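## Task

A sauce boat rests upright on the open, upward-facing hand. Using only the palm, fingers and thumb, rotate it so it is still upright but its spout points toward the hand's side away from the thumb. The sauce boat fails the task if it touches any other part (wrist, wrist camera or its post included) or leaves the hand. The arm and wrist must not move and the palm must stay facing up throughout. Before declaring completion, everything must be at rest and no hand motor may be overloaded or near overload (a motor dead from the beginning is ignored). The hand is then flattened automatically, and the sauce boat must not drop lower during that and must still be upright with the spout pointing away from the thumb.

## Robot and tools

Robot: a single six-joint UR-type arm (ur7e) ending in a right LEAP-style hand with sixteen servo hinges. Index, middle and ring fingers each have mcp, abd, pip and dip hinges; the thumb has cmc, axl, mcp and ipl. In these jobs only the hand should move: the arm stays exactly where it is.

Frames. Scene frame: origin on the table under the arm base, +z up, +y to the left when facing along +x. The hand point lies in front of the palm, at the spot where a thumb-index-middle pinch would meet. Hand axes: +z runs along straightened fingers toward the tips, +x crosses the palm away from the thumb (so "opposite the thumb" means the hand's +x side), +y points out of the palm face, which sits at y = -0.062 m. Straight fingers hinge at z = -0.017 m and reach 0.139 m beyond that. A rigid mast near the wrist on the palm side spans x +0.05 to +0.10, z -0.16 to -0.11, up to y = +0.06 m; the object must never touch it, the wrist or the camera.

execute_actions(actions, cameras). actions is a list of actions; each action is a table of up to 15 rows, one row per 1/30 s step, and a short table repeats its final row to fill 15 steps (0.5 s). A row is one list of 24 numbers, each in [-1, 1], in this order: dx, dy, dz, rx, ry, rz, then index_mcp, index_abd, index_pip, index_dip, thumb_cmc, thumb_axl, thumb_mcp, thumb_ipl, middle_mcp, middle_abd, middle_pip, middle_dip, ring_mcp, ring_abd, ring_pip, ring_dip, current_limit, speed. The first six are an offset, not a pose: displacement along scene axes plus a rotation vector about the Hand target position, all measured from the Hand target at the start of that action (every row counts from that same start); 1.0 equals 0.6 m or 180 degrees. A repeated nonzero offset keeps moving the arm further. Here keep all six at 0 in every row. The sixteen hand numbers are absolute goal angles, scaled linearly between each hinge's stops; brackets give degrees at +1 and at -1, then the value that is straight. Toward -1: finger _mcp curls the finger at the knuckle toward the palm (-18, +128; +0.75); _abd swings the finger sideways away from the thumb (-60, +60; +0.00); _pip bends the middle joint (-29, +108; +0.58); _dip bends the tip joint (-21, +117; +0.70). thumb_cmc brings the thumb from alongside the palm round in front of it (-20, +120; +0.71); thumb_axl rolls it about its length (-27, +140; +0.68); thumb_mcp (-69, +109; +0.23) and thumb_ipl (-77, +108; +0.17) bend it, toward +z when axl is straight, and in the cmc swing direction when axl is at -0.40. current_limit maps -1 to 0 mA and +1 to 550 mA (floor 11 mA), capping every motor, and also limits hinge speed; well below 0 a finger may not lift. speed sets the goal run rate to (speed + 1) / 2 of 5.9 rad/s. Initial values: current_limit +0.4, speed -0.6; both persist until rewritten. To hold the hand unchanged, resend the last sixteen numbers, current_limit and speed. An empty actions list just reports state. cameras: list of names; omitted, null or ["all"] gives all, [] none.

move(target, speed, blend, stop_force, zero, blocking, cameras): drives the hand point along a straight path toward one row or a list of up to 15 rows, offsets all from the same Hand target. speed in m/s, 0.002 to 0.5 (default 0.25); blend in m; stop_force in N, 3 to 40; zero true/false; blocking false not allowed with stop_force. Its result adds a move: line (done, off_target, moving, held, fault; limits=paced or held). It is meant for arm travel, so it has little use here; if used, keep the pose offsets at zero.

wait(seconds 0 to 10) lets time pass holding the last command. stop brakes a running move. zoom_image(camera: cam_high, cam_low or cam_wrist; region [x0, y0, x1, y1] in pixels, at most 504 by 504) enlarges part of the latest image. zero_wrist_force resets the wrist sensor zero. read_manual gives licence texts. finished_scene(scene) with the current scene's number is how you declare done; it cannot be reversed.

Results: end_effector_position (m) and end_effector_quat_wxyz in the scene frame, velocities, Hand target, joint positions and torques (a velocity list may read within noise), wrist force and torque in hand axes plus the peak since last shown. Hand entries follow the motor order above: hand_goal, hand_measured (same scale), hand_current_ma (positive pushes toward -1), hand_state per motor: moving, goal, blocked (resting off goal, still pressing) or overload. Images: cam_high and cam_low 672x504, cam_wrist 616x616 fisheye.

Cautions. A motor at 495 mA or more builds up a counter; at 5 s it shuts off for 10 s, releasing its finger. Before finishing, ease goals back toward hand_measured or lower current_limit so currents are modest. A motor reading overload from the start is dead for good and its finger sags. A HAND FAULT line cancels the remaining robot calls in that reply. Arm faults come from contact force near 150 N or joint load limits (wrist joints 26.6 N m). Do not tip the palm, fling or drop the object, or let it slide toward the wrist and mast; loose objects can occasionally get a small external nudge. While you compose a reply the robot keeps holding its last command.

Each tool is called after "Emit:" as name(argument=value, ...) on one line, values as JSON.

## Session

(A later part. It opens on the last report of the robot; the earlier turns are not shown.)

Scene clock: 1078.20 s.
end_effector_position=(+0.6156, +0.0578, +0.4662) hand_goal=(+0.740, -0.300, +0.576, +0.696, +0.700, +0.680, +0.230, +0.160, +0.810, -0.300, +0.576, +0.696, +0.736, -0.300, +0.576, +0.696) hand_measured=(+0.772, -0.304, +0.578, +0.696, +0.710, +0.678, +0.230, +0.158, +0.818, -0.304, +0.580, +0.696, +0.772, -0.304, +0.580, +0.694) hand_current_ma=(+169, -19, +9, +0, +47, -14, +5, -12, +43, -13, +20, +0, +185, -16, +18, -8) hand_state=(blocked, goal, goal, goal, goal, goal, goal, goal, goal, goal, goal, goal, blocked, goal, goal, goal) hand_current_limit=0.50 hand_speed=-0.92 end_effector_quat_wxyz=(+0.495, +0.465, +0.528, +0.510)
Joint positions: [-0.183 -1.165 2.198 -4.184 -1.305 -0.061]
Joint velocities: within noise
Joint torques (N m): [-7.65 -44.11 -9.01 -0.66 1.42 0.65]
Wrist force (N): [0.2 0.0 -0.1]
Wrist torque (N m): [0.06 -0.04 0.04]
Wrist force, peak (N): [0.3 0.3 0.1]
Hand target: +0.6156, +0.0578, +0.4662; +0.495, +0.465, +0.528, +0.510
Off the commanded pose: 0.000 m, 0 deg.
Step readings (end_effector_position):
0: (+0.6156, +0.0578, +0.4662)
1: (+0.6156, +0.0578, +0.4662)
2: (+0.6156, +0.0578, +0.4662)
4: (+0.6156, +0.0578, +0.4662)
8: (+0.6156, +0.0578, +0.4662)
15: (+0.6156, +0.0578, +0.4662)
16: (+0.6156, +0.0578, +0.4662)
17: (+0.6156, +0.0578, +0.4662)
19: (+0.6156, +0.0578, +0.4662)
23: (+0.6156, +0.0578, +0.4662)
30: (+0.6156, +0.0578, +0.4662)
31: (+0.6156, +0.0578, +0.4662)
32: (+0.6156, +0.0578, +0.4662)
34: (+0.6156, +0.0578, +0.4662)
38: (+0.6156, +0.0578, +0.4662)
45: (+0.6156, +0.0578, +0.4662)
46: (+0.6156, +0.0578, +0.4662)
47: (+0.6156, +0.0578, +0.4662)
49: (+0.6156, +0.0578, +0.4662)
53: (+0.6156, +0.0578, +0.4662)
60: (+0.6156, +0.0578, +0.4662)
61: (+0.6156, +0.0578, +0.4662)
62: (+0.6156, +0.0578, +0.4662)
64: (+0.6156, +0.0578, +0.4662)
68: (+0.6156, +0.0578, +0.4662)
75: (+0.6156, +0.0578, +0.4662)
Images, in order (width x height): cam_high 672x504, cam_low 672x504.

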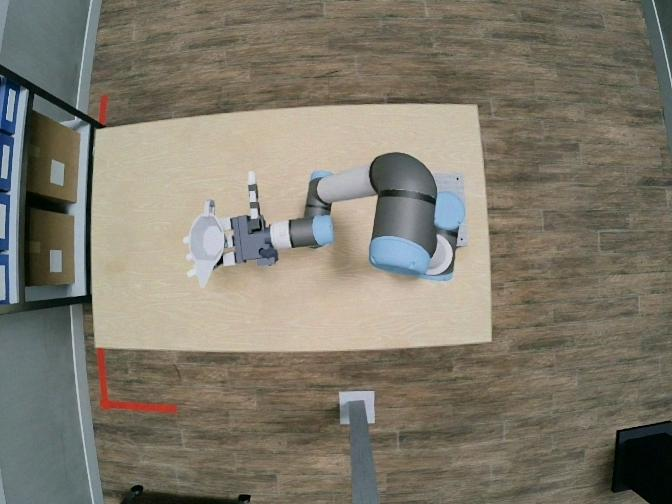

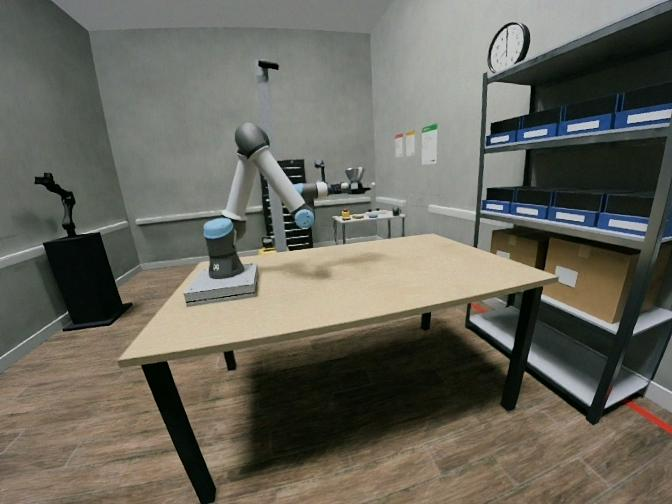

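Emit:
execute_actions(actions=[[[0,0,0,0,0,0,0.74,-0.15,0.576,0.696,0.7,0.68,0.23,0.16,0.81,-0.15,0.576,0.696,0.735,-0.15,0.576,0.696,0.5,-0.92]],[[0,0,0,0,0,0,0.74,0,0.576,0.696,0.7,0.68,0.23,0.16,0.81,0,0.576,0.696,0.735,0,0.576,0.696,0.5,-0.92]]], cameras=["cam_high","cam_low"])

Emit:
zoom_image(camera="cam_high", region=[150, 170, 290, 310])

Emit:
zoom_image(camera="cam_low", region=[310, 140, 400, 210])

Scene clock: 1084.50 s.
end_effector_position=(+0.6156, +0.0578, +0.4662) hand_goal=(+0.740, +0.000, +0.576, +0.696, +0.700, +0.680, +0.230, +0.160, +0.810, +0.000, +0.576, +0.696, +0.736, +0.000, +0.576, +0.696) hand_measured=(+0.772, -0.004, +0.578, +0.696, +0.710, +0.678, +0.230, +0.158, +0.818, -0.004, +0.580, +0.696, +0.772, -0.004, +0.580, +0.694) hand_current_ma=(+167, -20, +9, +0, +47, -14, +5, -12, +44, -14, +20, +0, +185, -19, +18, -8) hand_state=(blocked, goal, goal, goal, goal, goal, goal, goal, goal, goal, goal, goal, blocked, goal, goal, goal) hand_current_limit=0.50 hand_speed=-0.92 end_effector_quat_wxyz=(+0.495, +0.465, +0.528, +0.510)
Joint positions: [-0.183 -1.165 2.198 -4.184 -1.305 -0.061]
Joint velocities: within noise
Joint torques (N m): [-7.93 -44.57 -9.22 -0.72 1.59 0.49]
Wrist force (N): [0.1 0.2 -0.1]
Wrist torque (N m): [0.08 -0.03 0.06]
Wrist force, peak (N): [0.2 0.3 -0.3]
Hand target: +0.6156, +0.0578, +0.4662; +0.495, +0.465, +0.528, +0.510
Off the commanded pose: 0.000 m, 0 deg.
Step readings (end_effector_position):
0: (+0.6156, +0.0578, +0.4662)
1: (+0.6156, +0.0578, +0.4662)
2: (+0.6156, +0.0578, +0.4662)
4: (+0.6156, +0.0578, +0.4662)
8: (+0.6156, +0.0578, +0.4662)
15: (+0.6156, +0.0578, +0.4662)
16: (+0.6156, +0.0578, +0.4662)
17: (+0.6156, +0.0578, +0.4662)
19: (+0.6156, +0.0578, +0.4662)
23: (+0.6156, +0.0578, +0.4662)
30: (+0.6156, +0.0578, +0.4662)
Images, in order (width x height): cam_high 672x504, cam_low 672x504.

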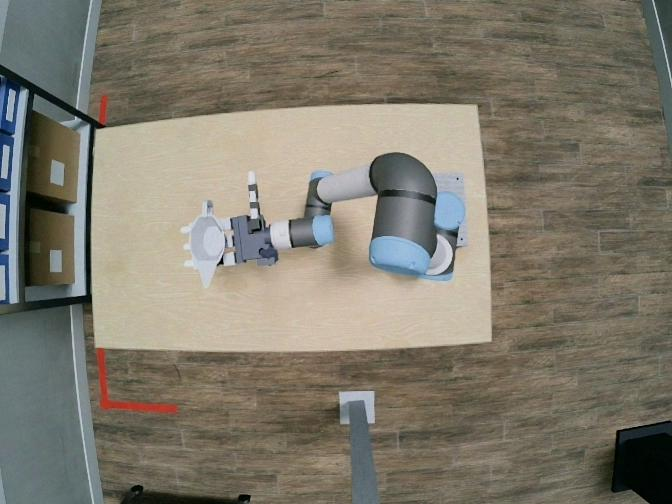

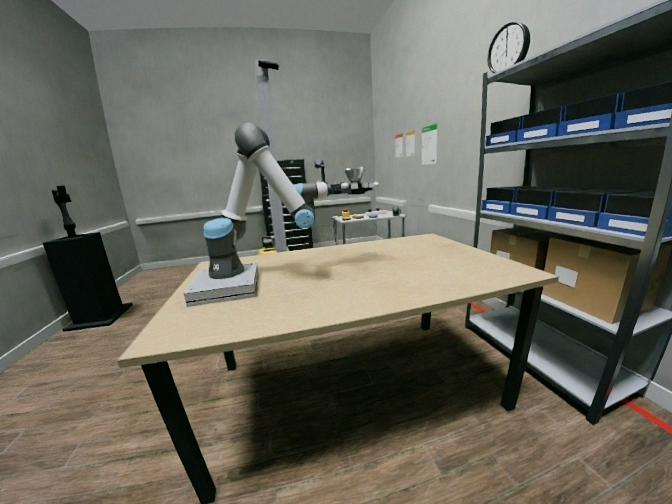

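Scaled by 3.600 from the camera's 672x504 image, which has a finer 960x720 frame.

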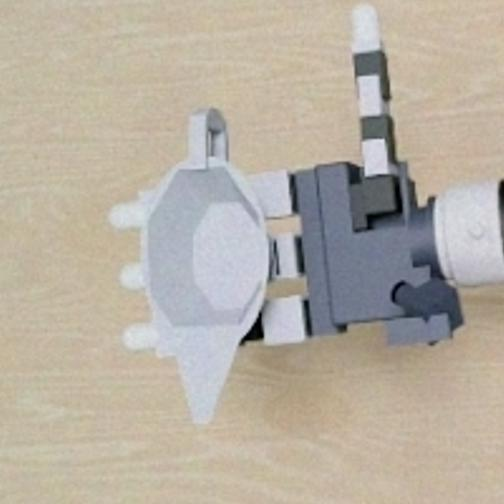

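Scaled by 5.600 from the camera's 672x504 image, which has a finer 960x720 frame.

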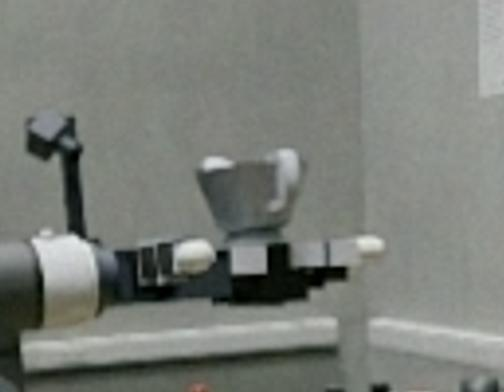

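Emit:
execute_actions(actions=[[[0,0,0,0,0,0,0.74,0.12,0.576,0.696,0.7,0.68,0.23,0.16,0.81,0.12,0.576,0.696,0.735,0.12,0.576,0.696,0.5,-0.92]],[[0,0,0,0,0,0,0.76,0.12,0.576,0.696,0.7,0.68,0.23,0.16,0.77,0.12,0.576,0.696,0.76,0.12,0.576,0.696,0.5,-0.97]],[[0,0,0,0,0,0,0.775,0.12,0.576,0.696,0.7,0.68,0.23,0.16,0.73,0.12,0.576,0.696,0.775,0.12,0.576,0.696,0.5,-0.97]],[[0,0,0,0,0,0,0.775,0.0,0.576,0.696,0.7,0.68,0.23,0.16,0.73,0.0,0.576,0.696,0.775,0.0,0.576,0.696,0.5,-0.93]]], cameras=["cam_high","cam_low"])

Emit:
zoom_image(camera="cam_high", region=[150, 170, 290, 310])

Emit:
zoom_image(camera="cam_low", region=[310, 140, 400, 210])

Scene clock: 1098.50 s.
end_effector_position=(+0.6156, +0.0578, +0.4662) hand_goal=(+0.776, +0.000, +0.576, +0.696, +0.700, +0.680, +0.230, +0.160, +0.730, +0.000, +0.576, +0.696, +0.776, +0.000, +0.576, +0.696) hand_measured=(+0.788, +0.004, +0.578, +0.696, +0.710, +0.678, +0.230, +0.158, +0.770, +0.002, +0.580, +0.696, +0.788, +0.002, +0.580, +0.694) hand_current_ma=(+57, +13, +9, +0, +47, -14, +5, -12, +201, +11, +20, +0, +61, +12, +18, -8) hand_state=(goal, goal, goal, goal, goal, goal, goal, goal, blocked, goal, goal, goal, goal, goal, goal, goal) hand_current_limit=0.50 hand_speed=-0.93 end_effector_quat_wxyz=(+0.495, +0.465, +0.528, +0.510)
Joint positions: [-0.183 -1.165 2.198 -4.184 -1.305 -0.061]
Joint velocities: within noise
Joint torques (N m): [-9.64 -42.34 -9.51 -0.85 1.53 0.24]
Wrist force (N): [0.3 0.1 0.0]
Wrist torque (N m): [0.07 -0.05 0.08]
Wrist force, peak (N): [0.4 0.0 -0.1]
Hand target: +0.6156, +0.0578, +0.4662; +0.495, +0.465, +0.528, +0.510
Off the commanded pose: 0.000 m, 0 deg.
Step readings (end_effector_position):
0: (+0.6156, +0.0578, +0.4662)
1: (+0.6156, +0.0578, +0.4662)
2: (+0.6156, +0.0578, +0.4662)
4: (+0.6156, +0.0578, +0.4662)
8: (+0.6156, +0.0578, +0.4662)
15: (+0.6156, +0.0578, +0.4662)
16: (+0.6156, +0.0578, +0.4662)
17: (+0.6156, +0.0578, +0.4662)
19: (+0.6156, +0.0578, +0.4662)
23: (+0.6156, +0.0578, +0.4662)
30: (+0.6156, +0.0578, +0.4662)
31: (+0.6156, +0.0578, +0.4662)
32: (+0.6156, +0.0578, +0.4662)
34: (+0.6156, +0.0578, +0.4662)
38: (+0.6156, +0.0578, +0.4662)
45: (+0.6156, +0.0578, +0.4662)
46: (+0.6156, +0.0578, +0.4662)
47: (+0.6156, +0.0578, +0.4662)
49: (+0.6156, +0.0578, +0.4662)
53: (+0.6156, +0.0578, +0.4662)
60: (+0.6156, +0.0578, +0.4662)
Images, in order (width x height): cam_high 672x504, cam_low 672x504.

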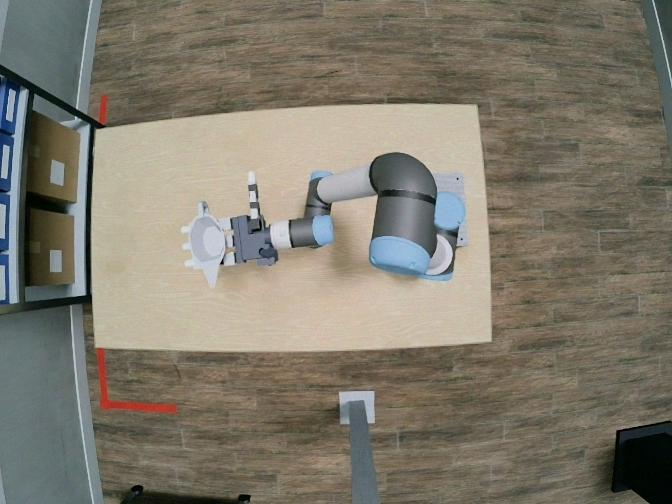

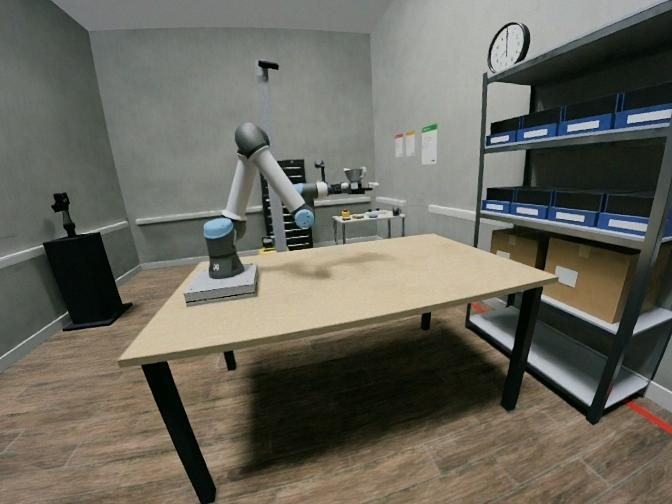

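Scaled by 3.600 from the camera's 672x504 image, which has a finer 960x720 frame.

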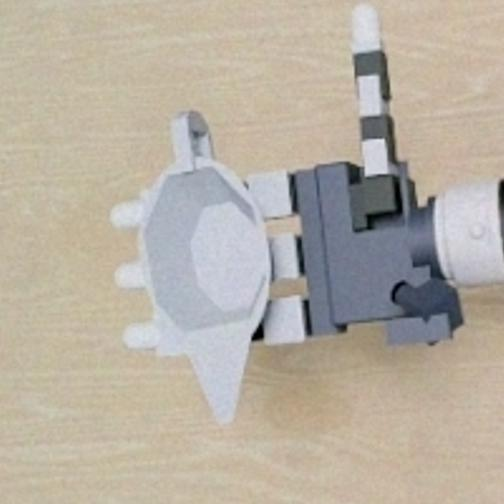

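Scaled by 5.600 from the camera's 672x504 image, which has a finer 960x720 frame.

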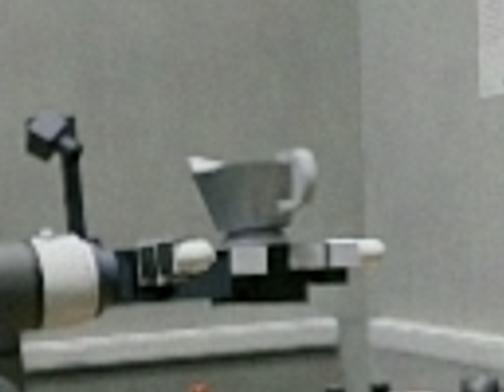

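Emit:
execute_actions(actions=[[[0,0,0,0,0,0,0.75,0,0.576,0.696,0.7,0.68,0.23,0.17,0.745,0,0.576,0.696,0.75,0,0.576,0.696,0.5,-0.97]],[[0,0,0,0,0,0,0.75,0,0.576,0.696,0.7,0.68,0.23,0.17,0.75,0,0.576,0.696,0.75,0,0.576,0.696,0.5,-0.97]]], cameras=["cam_high","cam_low"])

Emit:
wait(seconds=2)

Emit:
zoom_image(camera="cam_high", region=[150, 170, 290, 310])

Emit:
zoom_image(camera="cam_low", region=[310, 140, 400, 210])

Scene clock: 1105.37 s.
end_effector_position=(+0.6156, +0.0578, +0.4662) hand_goal=(+0.750, +0.000, +0.576, +0.696, +0.700, +0.680, +0.230, +0.170, +0.750, +0.000, +0.576, +0.696, +0.750, +0.000, +0.576, +0.696) hand_measured=(+0.776, +0.004, +0.578, +0.696, +0.710, +0.678, +0.230, +0.168, +0.770, +0.002, +0.580, +0.696, +0.780, +0.002, +0.580, +0.694) hand_current_ma=(+136, +13, +9, +0, +47, -14, +5, -12, +97, +11, +20, +0, +154, +12, +18, -8) hand_state=(blocked, goal, goal, goal, goal, goal, goal, goal, goal, goal, goal, goal, blocked, goal, goal, goal) hand_current_limit=0.50 hand_speed=-0.97 end_effector_quat_wxyz=(+0.495, +0.465, +0.528, +0.510)
Joint positions: [-0.183 -1.165 2.198 -4.184 -1.305 -0.061]
Joint velocities: within noise
Joint torques (N m): [-7.48 -42.36 -9.72 -0.84 1.34 0.34]
Wrist force (N): [-0.1 0.1 -0.1]
Wrist torque (N m): [0.09 -0.01 0.05]
Wrist force, peak (N): [0.2 0.4 0.0]
Hand target: +0.6156, +0.0578, +0.4662; +0.495, +0.465, +0.528, +0.510
Off the commanded pose: 0.000 m, 0 deg.
Step readings (end_effector_position):
0: (+0.6156, +0.0578, +0.4662)
1: (+0.6156, +0.0578, +0.4662)
2: (+0.6156, +0.0578, +0.4662)
4: (+0.6156, +0.0578, +0.4662)
8: (+0.6156, +0.0578, +0.4662)
15: (+0.6156, +0.0578, +0.4662)
16: (+0.6156, +0.0578, +0.4662)
17: (+0.6156, +0.0578, +0.4662)
19: (+0.6156, +0.0578, +0.4662)
23: (+0.6156, +0.0578, +0.4662)
30: (+0.6156, +0.0578, +0.4662)
Images, in order (width x height): cam_high 672x504, cam_low 672x504.

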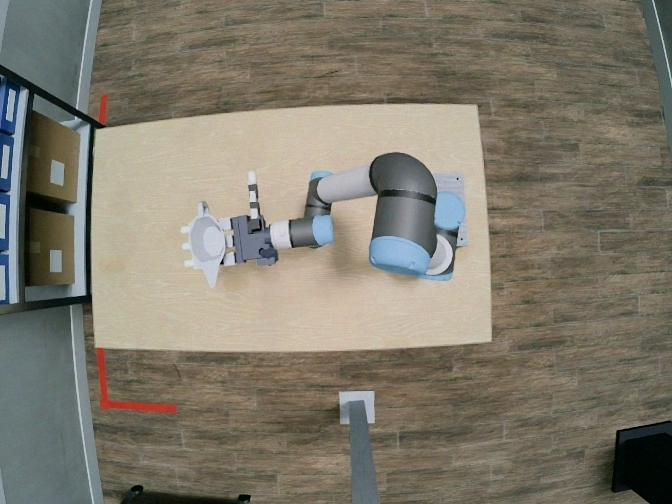

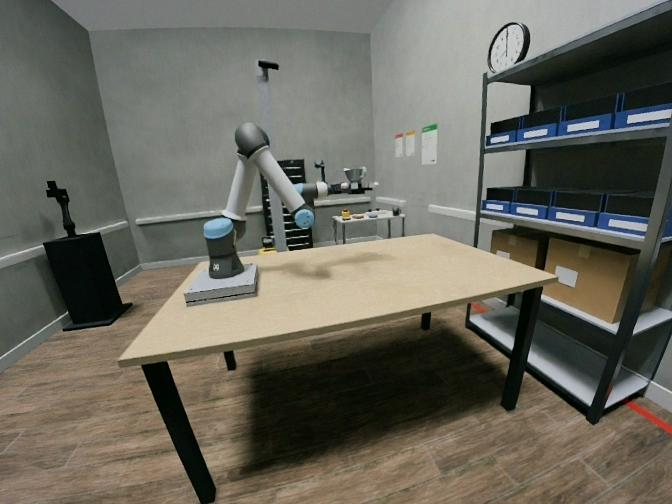

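Scene clock: 1107.37 s.
end_effector_position=(+0.6156, +0.0578, +0.4662) hand_goal=(+0.750, +0.000, +0.576, +0.696, +0.700, +0.680, +0.230, +0.170, +0.750, +0.000, +0.576, +0.696, +0.750, +0.000, +0.576, +0.696) hand_measured=(+0.776, +0.004, +0.578, +0.696, +0.710, +0.678, +0.230, +0.168, +0.770, +0.002, +0.580, +0.696, +0.780, +0.002, +0.580, +0.694) hand_current_ma=(+136, +13, +9, +0, +47, -14, +5, -12, +97, +11, +20, +0, +154, +12, +18, -8) hand_state=(blocked, goal, goal, goal, goal, goal, goal, goal, goal, goal, goal, goal, blocked, goal, goal, goal) hand_current_limit=0.50 hand_speed=-0.97 end_effector_quat_wxyz=(+0.495, +0.465, +0.528, +0.510)
Joint positions: [-0.183 -1.165 2.198 -4.184 -1.305 -0.061]
Joint velocities: within noise
Joint torques (N m): [-8.7 -42.09 -7.97 -0.66 1.34 0.47]
Wrist force (N): [0.0 0.1 -0.1]
Wrist torque (N m): [0.09 -0.02 0.06]
Wrist force, peak (N): [0.2 0.3 -0.1]
Hand target: +0.6156, +0.0578, +0.4662; +0.495, +0.465, +0.528, +0.510
Off the commanded pose: 0.000 m, 0 deg.
wait: 2.00 s; at rest by 0.17 s

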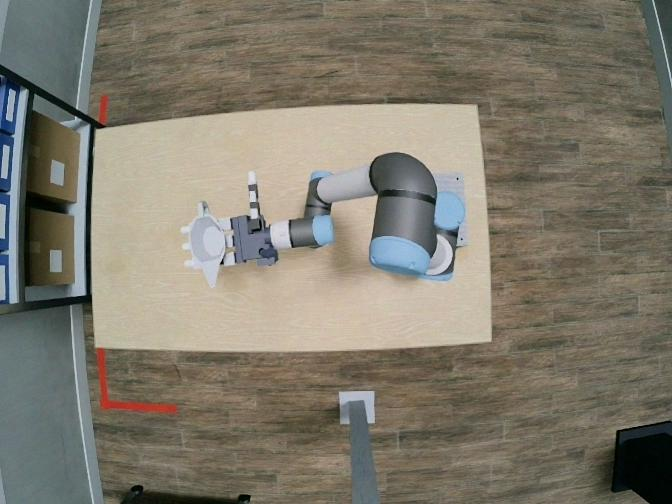

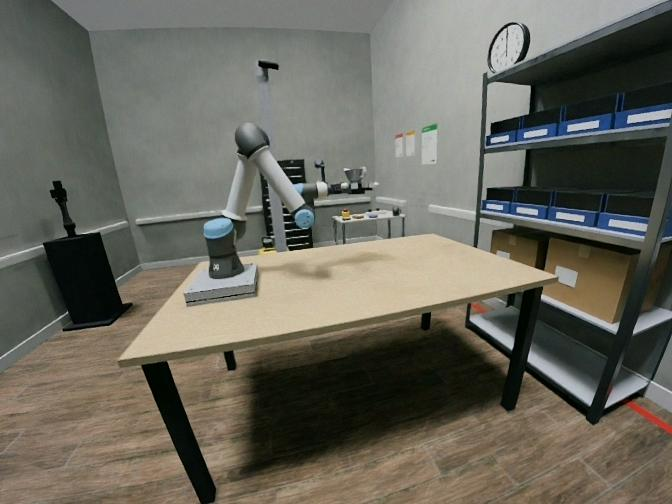

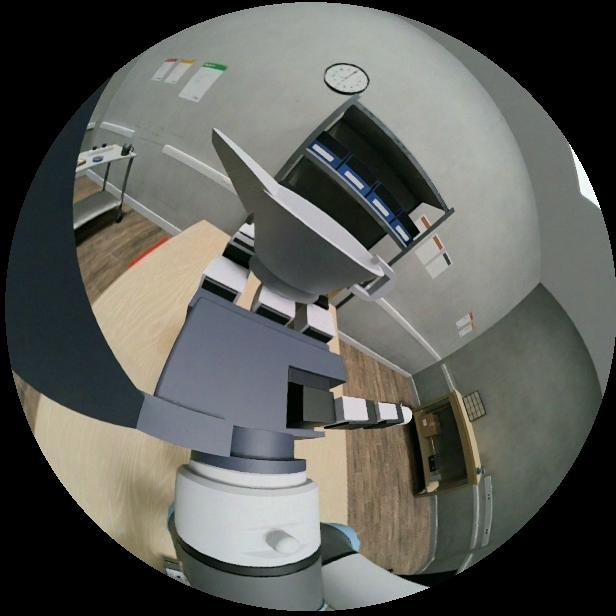

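Scaled by 3.600 from the camera's 672x504 image, which has a finer 960x720 frame.

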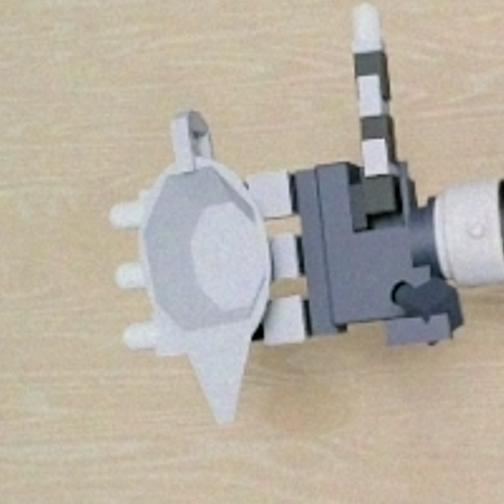

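Scaled by 5.600 from the camera's 672x504 image, which has a finer 960x720 frame.

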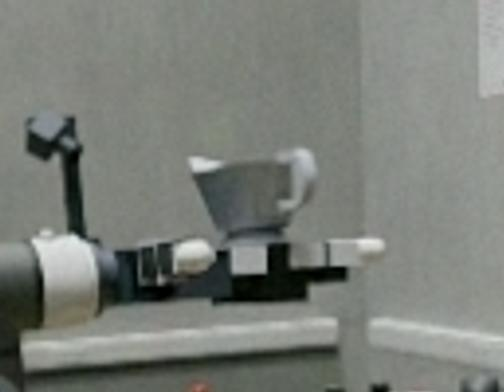

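Goal reached, everything still.

Emit:
finished_scene(scene=2)

The scene is finished: the task was done.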